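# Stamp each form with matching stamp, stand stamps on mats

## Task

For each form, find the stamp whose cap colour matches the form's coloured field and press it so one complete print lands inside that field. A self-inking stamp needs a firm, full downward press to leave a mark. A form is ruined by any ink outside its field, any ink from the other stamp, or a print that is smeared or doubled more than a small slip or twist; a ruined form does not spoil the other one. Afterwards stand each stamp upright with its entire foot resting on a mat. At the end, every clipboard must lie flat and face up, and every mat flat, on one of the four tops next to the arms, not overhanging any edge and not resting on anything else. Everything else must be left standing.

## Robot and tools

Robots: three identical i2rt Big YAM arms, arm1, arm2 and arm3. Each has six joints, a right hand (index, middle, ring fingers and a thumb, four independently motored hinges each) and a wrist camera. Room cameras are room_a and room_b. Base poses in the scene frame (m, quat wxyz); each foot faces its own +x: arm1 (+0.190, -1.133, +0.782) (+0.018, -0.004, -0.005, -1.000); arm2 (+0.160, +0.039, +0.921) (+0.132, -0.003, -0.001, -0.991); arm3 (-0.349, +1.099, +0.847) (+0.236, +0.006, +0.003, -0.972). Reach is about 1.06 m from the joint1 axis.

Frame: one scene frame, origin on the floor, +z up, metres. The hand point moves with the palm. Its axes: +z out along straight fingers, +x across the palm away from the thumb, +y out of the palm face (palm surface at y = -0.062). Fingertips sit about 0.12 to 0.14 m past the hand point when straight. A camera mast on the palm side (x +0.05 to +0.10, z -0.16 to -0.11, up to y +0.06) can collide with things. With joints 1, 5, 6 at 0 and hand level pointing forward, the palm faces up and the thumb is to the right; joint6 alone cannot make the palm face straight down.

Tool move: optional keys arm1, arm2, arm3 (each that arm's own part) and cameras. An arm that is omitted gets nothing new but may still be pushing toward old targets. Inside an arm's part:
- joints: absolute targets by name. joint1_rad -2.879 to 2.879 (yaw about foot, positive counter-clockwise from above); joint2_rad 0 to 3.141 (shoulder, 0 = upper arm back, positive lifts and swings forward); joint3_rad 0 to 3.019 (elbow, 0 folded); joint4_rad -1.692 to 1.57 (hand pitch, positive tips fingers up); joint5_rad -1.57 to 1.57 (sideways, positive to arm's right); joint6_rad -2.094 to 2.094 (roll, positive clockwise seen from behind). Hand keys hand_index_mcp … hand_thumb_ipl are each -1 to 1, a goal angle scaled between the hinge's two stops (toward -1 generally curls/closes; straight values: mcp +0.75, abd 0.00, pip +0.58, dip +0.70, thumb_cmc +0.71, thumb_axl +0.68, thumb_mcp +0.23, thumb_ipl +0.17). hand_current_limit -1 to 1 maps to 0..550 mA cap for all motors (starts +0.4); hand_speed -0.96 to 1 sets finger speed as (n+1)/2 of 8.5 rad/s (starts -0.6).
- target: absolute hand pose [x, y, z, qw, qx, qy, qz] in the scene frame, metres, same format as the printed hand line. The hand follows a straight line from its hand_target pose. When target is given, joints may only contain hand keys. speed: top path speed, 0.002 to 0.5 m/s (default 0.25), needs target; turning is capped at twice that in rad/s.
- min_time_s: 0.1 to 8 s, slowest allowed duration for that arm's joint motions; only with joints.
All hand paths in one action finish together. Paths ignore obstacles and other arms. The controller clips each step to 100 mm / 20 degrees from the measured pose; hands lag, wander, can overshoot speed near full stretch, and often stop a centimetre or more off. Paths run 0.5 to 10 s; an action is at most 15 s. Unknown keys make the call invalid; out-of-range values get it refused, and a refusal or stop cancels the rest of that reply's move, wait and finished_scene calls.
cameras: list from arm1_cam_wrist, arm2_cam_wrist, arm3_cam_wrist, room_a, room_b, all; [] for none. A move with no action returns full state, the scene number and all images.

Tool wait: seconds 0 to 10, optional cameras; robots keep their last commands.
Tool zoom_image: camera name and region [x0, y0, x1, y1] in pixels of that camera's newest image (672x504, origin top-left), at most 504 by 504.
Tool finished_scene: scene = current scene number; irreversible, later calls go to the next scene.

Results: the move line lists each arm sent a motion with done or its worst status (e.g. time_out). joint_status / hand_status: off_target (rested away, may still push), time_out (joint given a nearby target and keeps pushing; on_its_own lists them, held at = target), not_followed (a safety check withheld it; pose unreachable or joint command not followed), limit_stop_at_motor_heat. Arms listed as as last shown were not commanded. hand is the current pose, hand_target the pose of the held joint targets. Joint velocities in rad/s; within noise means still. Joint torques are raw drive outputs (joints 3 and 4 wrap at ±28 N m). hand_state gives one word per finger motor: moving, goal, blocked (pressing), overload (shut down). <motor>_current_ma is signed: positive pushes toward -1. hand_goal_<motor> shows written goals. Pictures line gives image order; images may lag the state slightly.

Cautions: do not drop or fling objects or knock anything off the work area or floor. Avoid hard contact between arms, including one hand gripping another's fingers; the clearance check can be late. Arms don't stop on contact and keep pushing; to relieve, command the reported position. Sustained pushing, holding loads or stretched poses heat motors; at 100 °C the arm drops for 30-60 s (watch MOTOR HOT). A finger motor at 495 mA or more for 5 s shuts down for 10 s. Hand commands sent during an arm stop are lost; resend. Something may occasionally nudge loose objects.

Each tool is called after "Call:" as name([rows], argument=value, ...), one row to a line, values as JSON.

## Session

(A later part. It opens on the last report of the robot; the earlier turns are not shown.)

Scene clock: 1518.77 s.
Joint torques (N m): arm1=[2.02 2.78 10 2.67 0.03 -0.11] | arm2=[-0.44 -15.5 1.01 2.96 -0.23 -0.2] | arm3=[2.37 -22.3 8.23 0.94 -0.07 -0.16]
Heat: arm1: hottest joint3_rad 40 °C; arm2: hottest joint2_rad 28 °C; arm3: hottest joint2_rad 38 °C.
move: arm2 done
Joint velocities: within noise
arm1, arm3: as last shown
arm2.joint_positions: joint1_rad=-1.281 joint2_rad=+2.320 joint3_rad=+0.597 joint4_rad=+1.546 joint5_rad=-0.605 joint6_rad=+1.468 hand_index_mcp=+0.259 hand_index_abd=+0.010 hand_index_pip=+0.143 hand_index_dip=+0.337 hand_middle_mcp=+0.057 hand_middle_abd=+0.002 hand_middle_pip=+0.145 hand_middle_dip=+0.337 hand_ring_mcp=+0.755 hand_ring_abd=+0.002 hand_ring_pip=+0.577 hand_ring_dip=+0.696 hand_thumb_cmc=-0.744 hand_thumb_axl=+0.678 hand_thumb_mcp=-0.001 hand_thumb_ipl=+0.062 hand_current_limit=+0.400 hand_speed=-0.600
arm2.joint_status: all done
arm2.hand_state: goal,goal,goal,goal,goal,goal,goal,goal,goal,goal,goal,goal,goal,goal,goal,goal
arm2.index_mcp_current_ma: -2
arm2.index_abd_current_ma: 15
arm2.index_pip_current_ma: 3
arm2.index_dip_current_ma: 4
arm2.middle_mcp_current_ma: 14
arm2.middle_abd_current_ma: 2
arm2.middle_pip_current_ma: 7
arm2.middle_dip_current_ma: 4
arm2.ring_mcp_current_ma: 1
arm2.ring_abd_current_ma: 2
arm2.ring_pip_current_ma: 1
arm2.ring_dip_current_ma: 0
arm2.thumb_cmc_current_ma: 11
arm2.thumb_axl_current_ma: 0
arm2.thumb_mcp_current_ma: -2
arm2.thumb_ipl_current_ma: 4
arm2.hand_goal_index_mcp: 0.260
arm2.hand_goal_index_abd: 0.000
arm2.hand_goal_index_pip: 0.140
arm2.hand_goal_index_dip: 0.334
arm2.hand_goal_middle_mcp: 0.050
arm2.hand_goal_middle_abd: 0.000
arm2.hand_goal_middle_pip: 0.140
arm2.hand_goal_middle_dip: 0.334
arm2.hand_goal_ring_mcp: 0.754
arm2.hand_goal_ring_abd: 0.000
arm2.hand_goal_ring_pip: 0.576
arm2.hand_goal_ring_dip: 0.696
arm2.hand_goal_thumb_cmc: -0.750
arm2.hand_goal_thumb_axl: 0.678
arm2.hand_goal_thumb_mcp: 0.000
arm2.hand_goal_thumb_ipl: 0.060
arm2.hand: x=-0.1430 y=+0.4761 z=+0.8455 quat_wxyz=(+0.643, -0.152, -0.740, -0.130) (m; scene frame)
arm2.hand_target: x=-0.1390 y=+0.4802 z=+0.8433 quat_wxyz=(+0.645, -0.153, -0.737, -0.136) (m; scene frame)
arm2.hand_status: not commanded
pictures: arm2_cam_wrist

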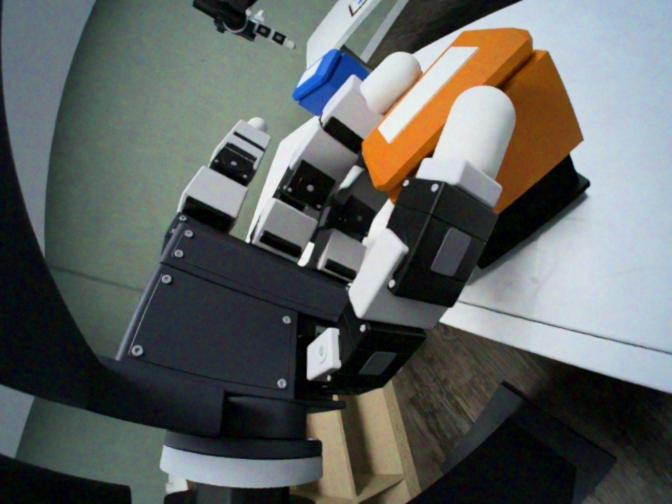

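Call:
move(arm2={"joints": {"hand_thumb_mcp": 0.06, "hand_thumb_cmc": -0.60, "hand_middle_mcp": 0.0}}, cameras=["arm2_cam_wrist"])

Call:
move(arm2={"joints": {"hand_middle_mcp": 0.22, "hand_index_mcp": 0.3, "hand_thumb_cmc": -0.60}}, cameras=["arm2_cam_wrist"])

Call:
zoom_image(camera="arm2_cam_wrist", region=[350, 10, 612, 270])

Scene clock: 1525.67 s.
Joint torques (N m): arm1=[2.08 2.78 10 2.67 0.03 -0.11] | arm2=[-0.44 -15.5 0.99 2.93 -0.23 -0.2] | arm3=[2.32 -22.36 8.21 0.95 -0.07 -0.16]
Heat: arm1: hottest joint3_rad 40 °C; arm2: hottest joint2_rad 28 °C; arm3: hottest joint2_rad 38 °C.
move: arm2 done
Joint velocities: within noise
arm1.joint_positions: joint1_rad=+0.735 joint2_rad=+0.647 joint3_rad=+1.436 joint4_rad=-1.366 joint5_rad=+0.029 joint6_rad=+1.135 hand_index_mcp=+0.755 hand_index_abd=+0.000 hand_index_pip=+0.577 hand_index_dip=+0.696 hand_middle_mcp=+0.755 hand_middle_abd=+0.000 hand_middle_pip=+0.577 hand_middle_dip=+0.696 hand_ring_mcp=+0.755 hand_ring_abd=+0.000 hand_ring_pip=+0.577 hand_ring_dip=+0.696 hand_thumb_cmc=+0.715 hand_thumb_axl=+0.677 hand_thumb_mcp=+0.226 hand_thumb_ipl=+0.168 hand_current_limit=+0.400 hand_speed=-0.600
arm1.joint_status: not commanded
arm1.hand_state: goal,goal,goal,goal,goal,goal,goal,goal,goal,goal,goal,goal,goal,goal,goal,goal
arm1.index_mcp_current_ma: 4
arm1.index_abd_current_ma: 1
arm1.index_pip_current_ma: 2
arm1.index_dip_current_ma: 0
arm1.middle_mcp_current_ma: 4
arm1.middle_abd_current_ma: 1
arm1.middle_pip_current_ma: 2
arm1.middle_dip_current_ma: 0
arm1.ring_mcp_current_ma: 4
arm1.ring_abd_current_ma: 1
arm1.ring_pip_current_ma: 2
arm1.ring_dip_current_ma: 0
arm1.thumb_cmc_current_ma: 2
arm1.thumb_axl_current_ma: -3
arm1.thumb_mcp_current_ma: -2
arm1.thumb_ipl_current_ma: -1
arm1.hand_goal_index_mcp: 0.754
arm1.hand_goal_index_abd: 0.000
arm1.hand_goal_index_pip: 0.576
arm1.hand_goal_index_dip: 0.696
arm1.hand_goal_middle_mcp: 0.754
arm1.hand_goal_middle_abd: 0.000
arm1.hand_goal_middle_pip: 0.576
arm1.hand_goal_middle_dip: 0.696
arm1.hand_goal_ring_mcp: 0.754
arm1.hand_goal_ring_abd: 0.000
arm1.hand_goal_ring_pip: 0.576
arm1.hand_goal_ring_dip: 0.696
arm1.hand_goal_thumb_cmc: 0.714
arm1.hand_goal_thumb_axl: 0.678
arm1.hand_goal_thumb_mcp: 0.226
arm1.hand_goal_thumb_ipl: 0.168
arm1.hand: x=-0.0438 y=-1.2302 z=+1.3483 quat_wxyz=(+0.478, +0.491, -0.725, +0.069) (m; scene frame)
arm1.hand_target: x=-0.0402 y=-1.2316 z=+1.3606 quat_wxyz=(+0.490, +0.492, -0.716, +0.075) (m; scene frame)
arm1.hand_status: not commanded
arm2.joint_positions: joint1_rad=-1.281 joint2_rad=+2.320 joint3_rad=+0.597 joint4_rad=+1.546 joint5_rad=-0.605 joint6_rad=+1.468 hand_index_mcp=+0.259 hand_index_abd=+0.010 hand_index_pip=+0.143 hand_index_dip=+0.337 hand_middle_mcp=+0.005 hand_middle_abd=+0.002 hand_middle_pip=+0.143 hand_middle_dip=+0.336 hand_ring_mcp=+0.755 hand_ring_abd=+0.002 hand_ring_pip=+0.577 hand_ring_dip=+0.696 hand_thumb_cmc=-0.600 hand_thumb_axl=+0.677 hand_thumb_mcp=+0.065 hand_thumb_ipl=+0.062 hand_current_limit=+0.400 hand_speed=-0.600
arm2.joint_status: all done
arm2.hand_state: goal,goal,goal,goal,goal,goal,goal,goal,goal,goal,goal,goal,goal,goal,goal,goal
arm2.index_mcp_current_ma: -1
arm2.index_abd_current_ma: 15
arm2.index_pip_current_ma: 3
arm2.index_dip_current_ma: 4
arm2.middle_mcp_current_ma: 8
arm2.middle_abd_current_ma: 2
arm2.middle_pip_current_ma: 4
arm2.middle_dip_current_ma: 3
arm2.ring_mcp_current_ma: 1
arm2.ring_abd_current_ma: 2
arm2.ring_pip_current_ma: 1
arm2.ring_dip_current_ma: 0
arm2.thumb_cmc_current_ma: 0
arm2.thumb_axl_current_ma: -1
arm2.thumb_mcp_current_ma: 11
arm2.thumb_ipl_current_ma: 5
arm2.hand_goal_index_mcp: 0.260
arm2.hand_goal_index_abd: 0.000
arm2.hand_goal_index_pip: 0.140
arm2.hand_goal_index_dip: 0.334
arm2.hand_goal_middle_mcp: 0.000
arm2.hand_goal_middle_abd: 0.000
arm2.hand_goal_middle_pip: 0.140
arm2.hand_goal_middle_dip: 0.334
arm2.hand_goal_ring_mcp: 0.754
arm2.hand_goal_ring_abd: 0.000
arm2.hand_goal_ring_pip: 0.576
arm2.hand_goal_ring_dip: 0.696
arm2.hand_goal_thumb_cmc: -0.600
arm2.hand_goal_thumb_axl: 0.678
arm2.hand_goal_thumb_mcp: 0.060
arm2.hand_goal_thumb_ipl: 0.060
arm2.hand: x=-0.1430 y=+0.4761 z=+0.8455 quat_wxyz=(+0.643, -0.152, -0.740, -0.130) (m; scene frame)
arm2.hand_target: x=-0.1390 y=+0.4802 z=+0.8434 quat_wxyz=(+0.645, -0.153, -0.737, -0.136) (m; scene frame)
arm2.hand_status: not commanded
arm3.joint_positions: joint1_rad=+0.392 joint2_rad=+1.984 joint3_rad=+1.233 joint4_rad=+0.833 joint5_rad=+1.046 joint6_rad=+1.410 hand_index_mcp=+0.449 hand_index_abd=+0.009 hand_index_pip=+0.405 hand_index_dip=+0.336 hand_middle_mcp=+0.449 hand_middle_abd=+0.010 hand_middle_pip=+0.405 hand_middle_dip=+0.336 hand_ring_mcp=+0.754 hand_ring_abd=+0.002 hand_ring_pip=+0.577 hand_ring_dip=+0.696 hand_thumb_cmc=+0.712 hand_thumb_axl=+0.679 hand_thumb_mcp=+0.228 hand_thumb_ipl=+0.166 hand_current_limit=+0.400 hand_speed=-0.600
arm3.joint_status: not commanded
arm3.hand_state: goal,goal,goal,goal,goal,goal,goal,goal,goal,goal,goal,goal,goal,goal,goal,goal
arm3.index_mcp_current_ma: 0
arm3.index_abd_current_ma: 5
arm3.index_pip_current_ma: 1
arm3.index_dip_current_ma: 1
arm3.middle_mcp_current_ma: 0
arm3.middle_abd_current_ma: 6
arm3.middle_pip_current_ma: 1
arm3.middle_dip_current_ma: 1
arm3.ring_mcp_current_ma: 0
arm3.ring_abd_current_ma: 0
arm3.ring_pip_current_ma: 0
arm3.ring_dip_current_ma: 0
arm3.thumb_cmc_current_ma: 0
arm3.thumb_axl_current_ma: 0
arm3.thumb_mcp_current_ma: 1
arm3.thumb_ipl_current_ma: -1
arm3.hand_goal_index_mcp: 0.450
arm3.hand_goal_index_abd: 0.000
arm3.hand_goal_index_pip: 0.402
arm3.hand_goal_index_dip: 0.334
arm3.hand_goal_middle_mcp: 0.450
arm3.hand_goal_middle_abd: 0.000
arm3.hand_goal_middle_pip: 0.402
arm3.hand_goal_middle_dip: 0.334
arm3.hand_goal_ring_mcp: 0.754
arm3.hand_goal_ring_abd: 0.000
arm3.hand_goal_ring_pip: 0.576
arm3.hand_goal_ring_dip: 0.696
arm3.hand_goal_thumb_cmc: 0.714
arm3.hand_goal_thumb_axl: 0.678
arm3.hand_goal_thumb_mcp: 0.226
arm3.hand_goal_thumb_ipl: 0.168
arm3.hand: x=-0.8879 y=+0.7646 z=+1.0260 quat_wxyz=(+0.711, -0.027, -0.695, -0.100) (m; scene frame)
arm3.hand_target: x=-0.8878 y=+0.7571 z=+1.0436 quat_wxyz=(+0.718, -0.036, -0.689, -0.086) (m; scene frame)
arm3.hand_status: not commanded
pictures: arm2_cam_wrist

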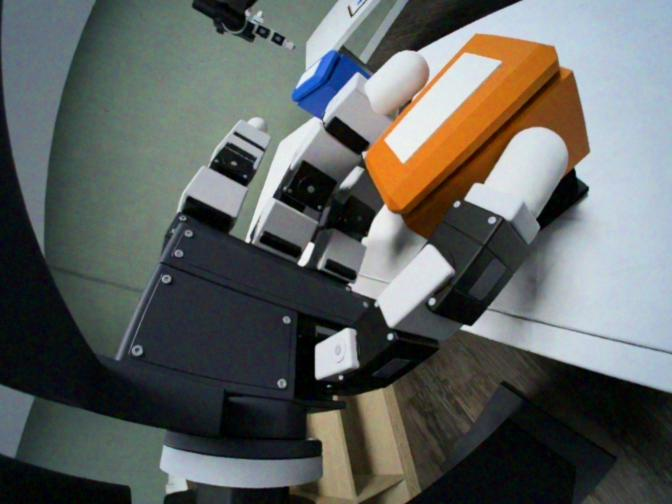

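Scene clock: 1526.27 s.
Joint torques (N m): arm1=[2.02 2.67 10.02 2.69 0.03 -0.11] | arm2=[-0.44 -15.5 0.99 2.95 -0.24 -0.19] | arm3=[2.37 -22.3 8.21 0.94 -0.07 -0.16]
Heat: arm1: hottest joint3_rad 40 °C; arm2: hottest joint2_rad 28 °C; arm3: hottest joint2_rad 38 °C.
move: arm2 done
Joint velocities: within noise
arm1, arm3: as last shown
arm2.joint_positions: joint1_rad=-1.281 joint2_rad=+2.321 joint3_rad=+0.597 joint4_rad=+1.546 joint5_rad=-0.605 joint6_rad=+1.468 hand_index_mcp=+0.298 hand_index_abd=+0.010 hand_index_pip=+0.142 hand_index_dip=+0.337 hand_middle_mcp=+0.219 hand_middle_abd=+0.002 hand_middle_pip=+0.143 hand_middle_dip=+0.336 hand_ring_mcp=+0.755 hand_ring_abd=+0.002 hand_ring_pip=+0.577 hand_ring_dip=+0.696 hand_thumb_cmc=-0.599 hand_thumb_axl=+0.677 hand_thumb_mcp=+0.065 hand_thumb_ipl=+0.062 hand_current_limit=+0.400 hand_speed=-0.600
arm2.joint_status: all done
arm2.hand_state: goal,goal,goal,goal,goal,goal,goal,goal,goal,goal,goal,goal,goal,goal,goal,goal
arm2.index_mcp_current_ma: -2
arm2.index_abd_current_ma: 15
arm2.index_pip_current_ma: 3
arm2.index_dip_current_ma: 4
arm2.middle_mcp_current_ma: -2
arm2.middle_abd_current_ma: 2
arm2.middle_pip_current_ma: 3
arm2.middle_dip_current_ma: 3
arm2.ring_mcp_current_ma: 1
arm2.ring_abd_current_ma: 2
arm2.ring_pip_current_ma: 1
arm2.ring_dip_current_ma: 0
arm2.thumb_cmc_current_ma: 1
arm2.thumb_axl_current_ma: -1
arm2.thumb_mcp_current_ma: 11
arm2.thumb_ipl_current_ma: 5
arm2.hand_goal_index_mcp: 0.300
arm2.hand_goal_index_abd: 0.000
arm2.hand_goal_index_pip: 0.140
arm2.hand_goal_index_dip: 0.334
arm2.hand_goal_middle_mcp: 0.220
arm2.hand_goal_middle_abd: 0.000
arm2.hand_goal_middle_pip: 0.140
arm2.hand_goal_middle_dip: 0.334
arm2.hand_goal_ring_mcp: 0.754
arm2.hand_goal_ring_abd: 0.000
arm2.hand_goal_ring_pip: 0.576
arm2.hand_goal_ring_dip: 0.696
arm2.hand_goal_thumb_cmc: -0.600
arm2.hand_goal_thumb_axl: 0.678
arm2.hand_goal_thumb_mcp: 0.060
arm2.hand_goal_thumb_ipl: 0.060
arm2.hand: x=-0.1430 y=+0.4761 z=+0.8453 quat_wxyz=(+0.643, -0.152, -0.740, -0.130) (m; scene frame)
arm2.hand_target: x=-0.1390 y=+0.4801 z=+0.8432 quat_wxyz=(+0.644, -0.153, -0.737, -0.136) (m; scene frame)
arm2.hand_status: not commanded
pictures: arm2_cam_wrist

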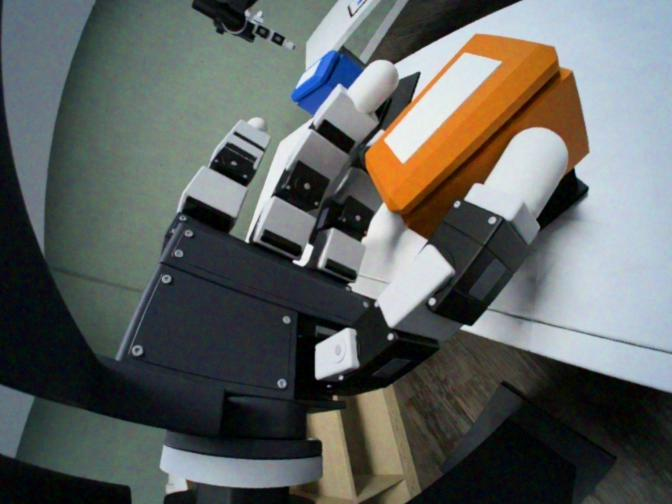

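Scaled by 1.924 from the camera's 672x504 image, which has a finer 960x720 frame.

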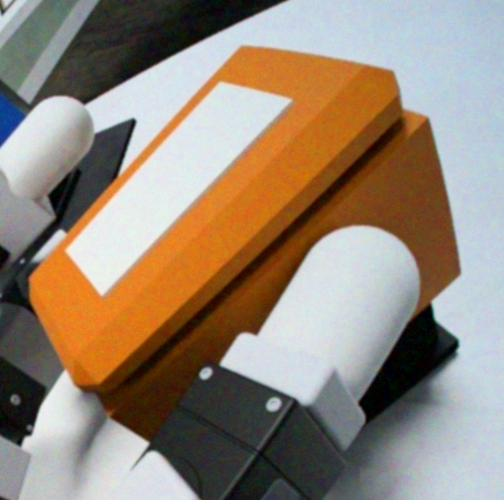

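Call:
move(arm2={"target": [-0.1427, 0.4815, 0.925, 0.6569, -0.1503, -0.7248, -0.1430], "speed": 0.1}, cameras=["arm2_cam_wrist", "room_a"])

Scene clock: 1560.43 s.
Joint torques (N m): arm1=[2.08 2.73 10 2.67 0.03 -0.11] | arm2=[0.26 -17.85 1.54 1.76 0.03 -0.09] | arm3=[2.32 -22.3 8.2 0.95 -0.08 -0.15]
Heat: arm1: hottest joint3_rad 40 °C; arm2: hottest joint2_rad 28 °C; arm3: hottest joint2_rad 38 °C.
move: arm2 done
Joint velocities: within noise
arm1, arm3: as last shown
arm2.joint_positions: joint1_rad=-1.281 joint2_rad=+2.084 joint3_rad=+0.528 joint4_rad=+1.425 joint5_rad=-0.598 joint6_rad=+1.480 hand_index_mcp=+0.298 hand_index_abd=+0.010 hand_index_pip=+0.142 hand_index_dip=+0.337 hand_middle_mcp=+0.219 hand_middle_abd=+0.002 hand_middle_pip=+0.143 hand_middle_dip=+0.336 hand_ring_mcp=+0.755 hand_ring_abd=+0.002 hand_ring_pip=+0.577 hand_ring_dip=+0.696 hand_thumb_cmc=-0.587 hand_thumb_axl=+0.679 hand_thumb_mcp=+0.062 hand_thumb_ipl=+0.062 hand_current_limit=+0.400 hand_speed=-0.600
arm2.joint_status: not commanded
arm2.hand_state: goal,goal,goal,goal,goal,goal,goal,goal,goal,goal,goal,goal,goal,goal,goal,goal
arm2.index_mcp_current_ma: -2
arm2.index_abd_current_ma: 15
arm2.index_pip_current_ma: 3
arm2.index_dip_current_ma: 4
arm2.middle_mcp_current_ma: -2
arm2.middle_abd_current_ma: 2
arm2.middle_pip_current_ma: 3
arm2.middle_dip_current_ma: 3
arm2.ring_mcp_current_ma: 1
arm2.ring_abd_current_ma: 2
arm2.ring_pip_current_ma: 1
arm2.ring_dip_current_ma: 0
arm2.thumb_cmc_current_ma: 26
arm2.thumb_axl_current_ma: 1
arm2.thumb_mcp_current_ma: 3
arm2.thumb_ipl_current_ma: 3
arm2.hand_goal_index_mcp: 0.300
arm2.hand_goal_index_abd: 0.000
arm2.hand_goal_index_pip: 0.140
arm2.hand_goal_index_dip: 0.334
arm2.hand_goal_middle_mcp: 0.220
arm2.hand_goal_middle_abd: 0.000
arm2.hand_goal_middle_pip: 0.140
arm2.hand_goal_middle_dip: 0.334
arm2.hand_goal_ring_mcp: 0.754
arm2.hand_goal_ring_abd: 0.000
arm2.hand_goal_ring_pip: 0.576
arm2.hand_goal_ring_dip: 0.696
arm2.hand_goal_thumb_cmc: -0.600
arm2.hand_goal_thumb_axl: 0.678
arm2.hand_goal_thumb_mcp: 0.060
arm2.hand_goal_thumb_ipl: 0.060
arm2.hand: x=-0.1434 y=+0.4797 z=+0.9175 quat_wxyz=(+0.654, -0.148, -0.728, -0.141) (m; scene frame)
arm2.hand_target: x=-0.1426 y=+0.4815 z=+0.9249 quat_wxyz=(+0.657, -0.150, -0.725, -0.143) (m; scene frame)
arm2.hand_status: done (0.008 m and 0.6 deg from the pose sent, 0.080 m and 2.8 deg at the start)
pictures: arm2_cam_wrist, room_a

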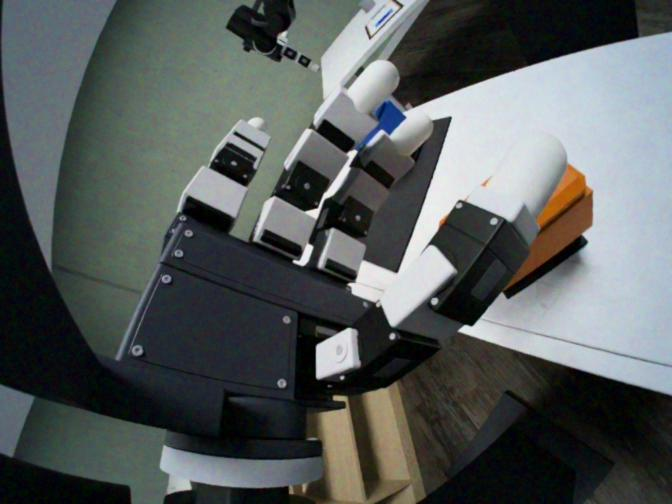

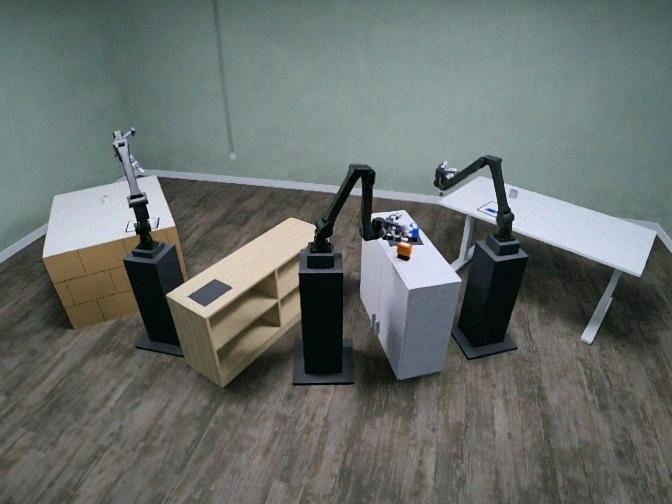

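Call:
zoom_image(camera="arm2_cam_wrist", region=[420, 110, 640, 310])

Scaled by 2.291 from the camera's 672x504 image, which has a finer 960x720 frame.

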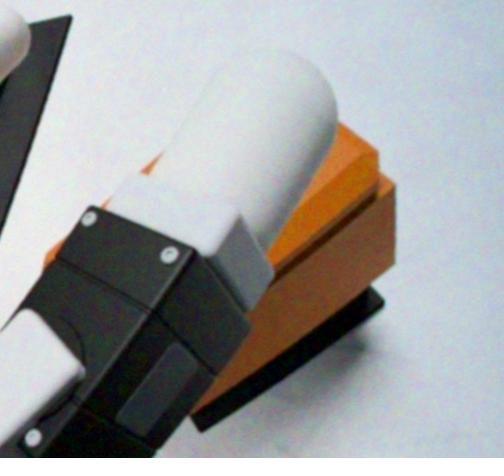

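Call:
move(arm2={"target": [-0.134, 0.503, 1.08, 0.4056, -0.5792, -0.4056, -0.5792], "speed": 0.25, "joints": {"hand_index_mcp": 0.438, "hand_middle_mcp": 0.438, "hand_index_pip": 0.401, "hand_middle_pip": 0.401, "hand_index_dip": 0.333, "hand_middle_dip": 0.333, "hand_thumb_cmc": -0.70, "hand_thumb_mcp": 0.506, "hand_thumb_ipl": -0.481}}, cameras=["arm2_cam_wrist"])

Call:
move(arm2={"target": [-0.134, 0.503, 0.95, 0.4056, -0.5792, -0.4056, -0.5792], "speed": 0.15}, cameras=["arm2_cam_wrist"])

Scene clock: 1632.67 s.
Joint torques (N m): arm1=[2.02 2.78 10.02 2.67 0.03 -0.11] | arm2=[0.56 -18.26 10.59 0.87 0.12 -0.2] | arm3=[2.37 -22.3 8.23 0.91 -0.08 -0.16]
Heat: arm1: hottest joint3_rad 40 °C; arm2: hottest joint2_rad 28 °C; arm3: hottest joint2_rad 38 °C.
move: arm2 off_target
Joint velocities: within noise
arm1, arm3: as last shown
arm2.joint_positions: joint1_rad=-0.915 joint2_rad=+1.906 joint3_rad=+1.042 joint4_rad=+0.864 joint5_rad=+1.268 joint6_rad=+1.559 hand_index_mcp=+0.437 hand_index_abd=+0.010 hand_index_pip=+0.400 hand_index_dip=+0.337 hand_middle_mcp=+0.436 hand_middle_abd=+0.002 hand_middle_pip=+0.400 hand_middle_dip=+0.336 hand_ring_mcp=+0.755 hand_ring_abd=+0.002 hand_ring_pip=+0.577 hand_ring_dip=+0.696 hand_thumb_cmc=-0.680 hand_thumb_axl=+0.679 hand_thumb_mcp=+0.504 hand_thumb_ipl=-0.478 hand_current_limit=+0.400 hand_speed=-0.600
arm2.joint_status: all done
arm2.hand_state: goal,goal,goal,goal,goal,goal,goal,goal,goal,goal,goal,goal,goal,goal,goal,goal
arm2.index_mcp_current_ma: -1
arm2.index_abd_current_ma: 15
arm2.index_pip_current_ma: -3
arm2.index_dip_current_ma: 4
arm2.middle_mcp_current_ma: -2
arm2.middle_abd_current_ma: 2
arm2.middle_pip_current_ma: -3
arm2.middle_dip_current_ma: 3
arm2.ring_mcp_current_ma: 1
arm2.ring_abd_current_ma: 2
arm2.ring_pip_current_ma: 1
arm2.ring_dip_current_ma: 0
arm2.thumb_cmc_current_ma: 46
arm2.thumb_axl_current_ma: 1
arm2.thumb_mcp_current_ma: -4
arm2.thumb_ipl_current_ma: 3
arm2.hand_goal_index_mcp: 0.438
arm2.hand_goal_index_abd: 0.000
arm2.hand_goal_index_pip: 0.402
arm2.hand_goal_index_dip: 0.334
arm2.hand_goal_middle_mcp: 0.438
arm2.hand_goal_middle_abd: 0.000
arm2.hand_goal_middle_pip: 0.402
arm2.hand_goal_middle_dip: 0.334
arm2.hand_goal_ring_mcp: 0.754
arm2.hand_goal_ring_abd: 0.000
arm2.hand_goal_ring_pip: 0.576
arm2.hand_goal_ring_dip: 0.696
arm2.hand_goal_thumb_cmc: -0.700
arm2.hand_goal_thumb_axl: 0.678
arm2.hand_goal_thumb_mcp: 0.506
arm2.hand_goal_thumb_ipl: -0.480
arm2.hand: x=-0.1235 y=+0.4961 z=+1.0756 quat_wxyz=(+0.403, -0.579, -0.409, -0.579) (m; scene frame)
arm2.hand_target: x=-0.1336 y=+0.5027 z=+1.0800 quat_wxyz=(+0.406, -0.579, -0.406, -0.579) (m; scene frame)
arm2.hand_status: off_target (0.013 m and 0.5 deg from the pose sent, 0.164 m and 86.5 deg at the start)
pictures: arm2_cam_wrist

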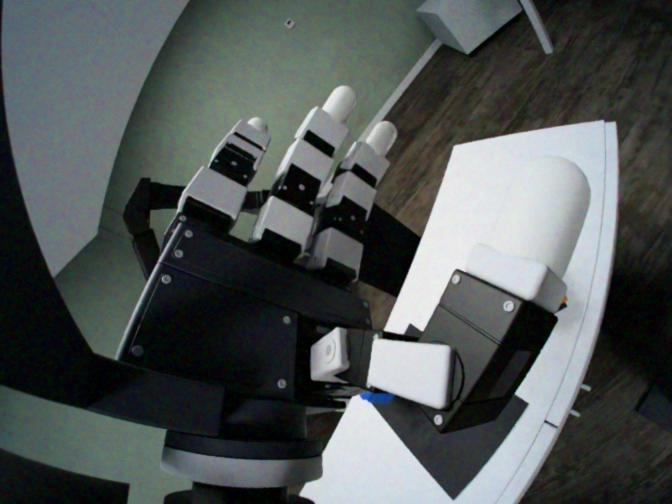

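Scene clock: 1634.50 s.
Joint torques (N m): arm1=[2.02 2.73 9.99 2.67 0.02 -0.11] | arm2=[0.44 -20.07 7.5 2.07 0.11 -0.28] | arm3=[2.43 -22.42 8.18 0.94 -0.07 -0.16]
Heat: arm1: hottest joint3_rad 40 °C; arm2: hottest joint2_rad 28 °C; arm3: hottest joint2_rad 38 °C.
move: arm2 done
Joint velocities: within noise
arm1, arm3: as last shown
arm2.joint_positions: joint1_rad=-0.915 joint2_rad=+2.202 joint3_rad=+1.067 joint4_rad=+1.108 joint5_rad=+1.268 joint6_rad=+1.567 hand_index_mcp=+0.437 hand_index_abd=+0.010 hand_index_pip=+0.400 hand_index_dip=+0.337 hand_middle_mcp=+0.436 hand_middle_abd=+0.002 hand_middle_pip=+0.400 hand_middle_dip=+0.336 hand_ring_mcp=+0.755 hand_ring_abd=+0.002 hand_ring_pip=+0.577 hand_ring_dip=+0.696 hand_thumb_cmc=-0.681 hand_thumb_axl=+0.679 hand_thumb_mcp=+0.504 hand_thumb_ipl=-0.478 hand_current_limit=+0.400 hand_speed=-0.600
arm2.joint_status: not commanded
arm2.hand_state: goal,goal,goal,goal,goal,goal,goal,goal,goal,goal,goal,goal,goal,goal,goal,goal
arm2.index_mcp_current_ma: -1
arm2.index_abd_current_ma: 15
arm2.index_pip_current_ma: -3
arm2.index_dip_current_ma: 4
arm2.middle_mcp_current_ma: -2
arm2.middle_abd_current_ma: 2
arm2.middle_pip_current_ma: -3
arm2.middle_dip_current_ma: 3
arm2.ring_mcp_current_ma: 1
arm2.ring_abd_current_ma: 2
arm2.ring_pip_current_ma: 1
arm2.ring_dip_current_ma: 0
arm2.thumb_cmc_current_ma: 45
arm2.thumb_axl_current_ma: 1
arm2.thumb_mcp_current_ma: -4
arm2.thumb_ipl_current_ma: 3
arm2.hand_goal_index_mcp: 0.438
arm2.hand_goal_index_abd: 0.000
arm2.hand_goal_index_pip: 0.402
arm2.hand_goal_index_dip: 0.334
arm2.hand_goal_middle_mcp: 0.438
arm2.hand_goal_middle_abd: 0.000
arm2.hand_goal_middle_pip: 0.402
arm2.hand_goal_middle_dip: 0.334
arm2.hand_goal_ring_mcp: 0.754
arm2.hand_goal_ring_abd: 0.000
arm2.hand_goal_ring_pip: 0.576
arm2.hand_goal_ring_dip: 0.696
arm2.hand_goal_thumb_cmc: -0.700
arm2.hand_goal_thumb_axl: 0.678
arm2.hand_goal_thumb_mcp: 0.506
arm2.hand_goal_thumb_ipl: -0.480
arm2.hand: x=-0.1262 y=+0.4973 z=+0.9485 quat_wxyz=(+0.397, -0.577, -0.416, -0.580) (m; scene frame)
arm2.hand_target: x=-0.1337 y=+0.5028 z=+0.9501 quat_wxyz=(+0.405, -0.580, -0.406, -0.579) (m; scene frame)
arm2.hand_status: done (0.010 m and 1.5 deg from the pose sent, 0.126 m and 0.5 deg at the start)
pictures: arm2_cam_wrist

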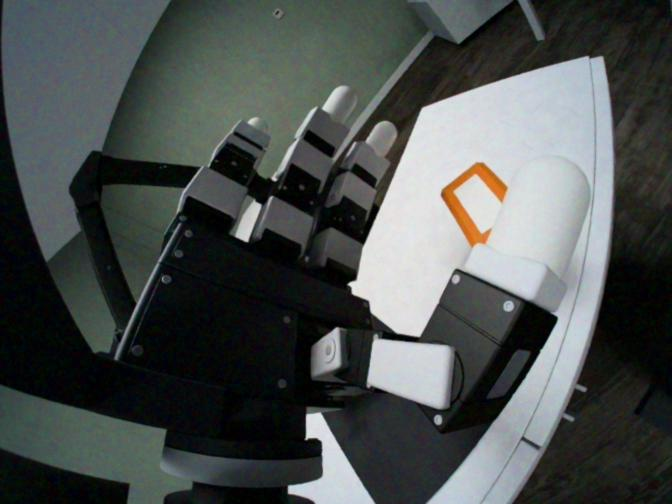

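Call:
zoom_image(camera="arm2_cam_wrist", region=[420, 130, 600, 280])

Scaled by 2.800 from the camera's 672x504 image, which has a finer 960x720 frame.

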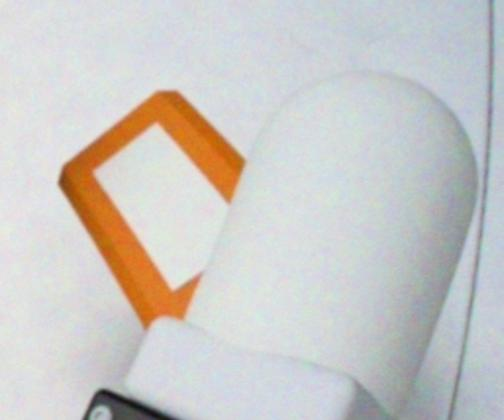

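Call:
move(arm2={"target": [-0.1375, 0.505, 0.91, 0.4181, -0.5702, -0.4181, -0.5702], "speed": 0.1}, cameras=["arm2_cam_wrist"])

Scene clock: 1666.17 s.
Joint torques (N m): arm1=[2.02 2.84 10 2.66 0.02 -0.11] | arm2=[0.67 -20.6 6.57 2.09 -0.17 -0.23] | arm3=[2.37 -22.36 8.23 0.95 -0.07 -0.16]
Heat: arm1: hottest joint3_rad 40 °C; arm2: hottest joint2_rad 30 °C; arm3: hottest joint2_rad 38 °C.
move: arm2 done
Joint velocities: within noise
arm1, arm3: as last shown
arm2.joint_positions: joint1_rad=-0.915 joint2_rad=+2.298 joint3_rad=+1.085 joint4_rad=+1.188 joint5_rad=+1.233 joint6_rad=+1.566 hand_index_mcp=+0.437 hand_index_abd=+0.010 hand_index_pip=+0.400 hand_index_dip=+0.337 hand_middle_mcp=+0.436 hand_middle_abd=+0.002 hand_middle_pip=+0.400 hand_middle_dip=+0.336 hand_ring_mcp=+0.755 hand_ring_abd=+0.002 hand_ring_pip=+0.577 hand_ring_dip=+0.696 hand_thumb_cmc=-0.681 hand_thumb_axl=+0.679 hand_thumb_mcp=+0.504 hand_thumb_ipl=-0.478 hand_current_limit=+0.400 hand_speed=-0.600
arm2.joint_status: not commanded
arm2.hand_state: goal,goal,goal,goal,goal,goal,goal,goal,goal,goal,goal,goal,goal,goal,goal,goal
arm2.index_mcp_current_ma: -1
arm2.index_abd_current_ma: 15
arm2.index_pip_current_ma: -3
arm2.index_dip_current_ma: 4
arm2.middle_mcp_current_ma: -2
arm2.middle_abd_current_ma: 2
arm2.middle_pip_current_ma: -3
arm2.middle_dip_current_ma: 3
arm2.ring_mcp_current_ma: 1
arm2.ring_abd_current_ma: 2
arm2.ring_pip_current_ma: 1
arm2.ring_dip_current_ma: 0
arm2.thumb_cmc_current_ma: 45
arm2.thumb_axl_current_ma: 1
arm2.thumb_mcp_current_ma: -4
arm2.thumb_ipl_current_ma: 3
arm2.hand_goal_index_mcp: 0.438
arm2.hand_goal_index_abd: 0.000
arm2.hand_goal_index_pip: 0.402
arm2.hand_goal_index_dip: 0.334
arm2.hand_goal_middle_mcp: 0.438
arm2.hand_goal_middle_abd: 0.000
arm2.hand_goal_middle_pip: 0.402
arm2.hand_goal_middle_dip: 0.334
arm2.hand_goal_ring_mcp: 0.754
arm2.hand_goal_ring_abd: 0.000
arm2.hand_goal_ring_pip: 0.576
arm2.hand_goal_ring_dip: 0.696
arm2.hand_goal_thumb_cmc: -0.700
arm2.hand_goal_thumb_axl: 0.678
arm2.hand_goal_thumb_mcp: 0.506
arm2.hand_goal_thumb_ipl: -0.480
arm2.hand: x=-0.1284 y=+0.4999 z=+0.9090 quat_wxyz=(+0.407, -0.570, -0.426, -0.573) (m; scene frame)
arm2.hand_target: x=-0.1372 y=+0.5048 z=+0.9102 quat_wxyz=(+0.418, -0.571, -0.418, -0.570) (m; scene frame)
arm2.hand_status: done (0.010 m and 1.6 deg from the pose sent, 0.041 m and 2.8 deg at the start)
pictures: arm2_cam_wrist

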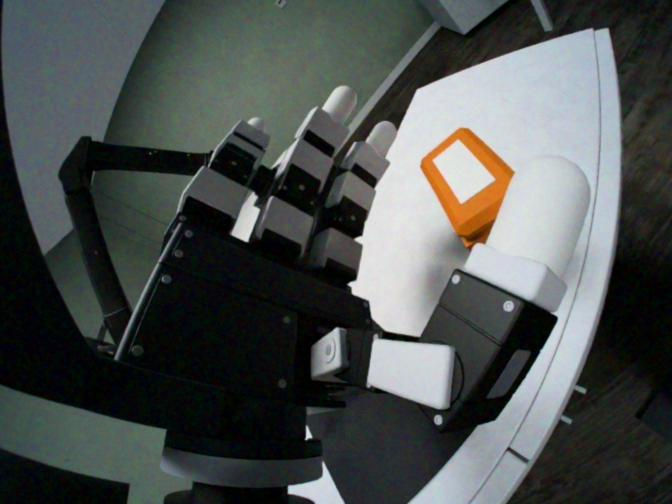

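Call:
zoom_image(camera="arm2_cam_wrist", region=[400, 110, 560, 260])

Scaled by 3.150 from the camera's 672x504 image, which has a finer 960x720 frame.

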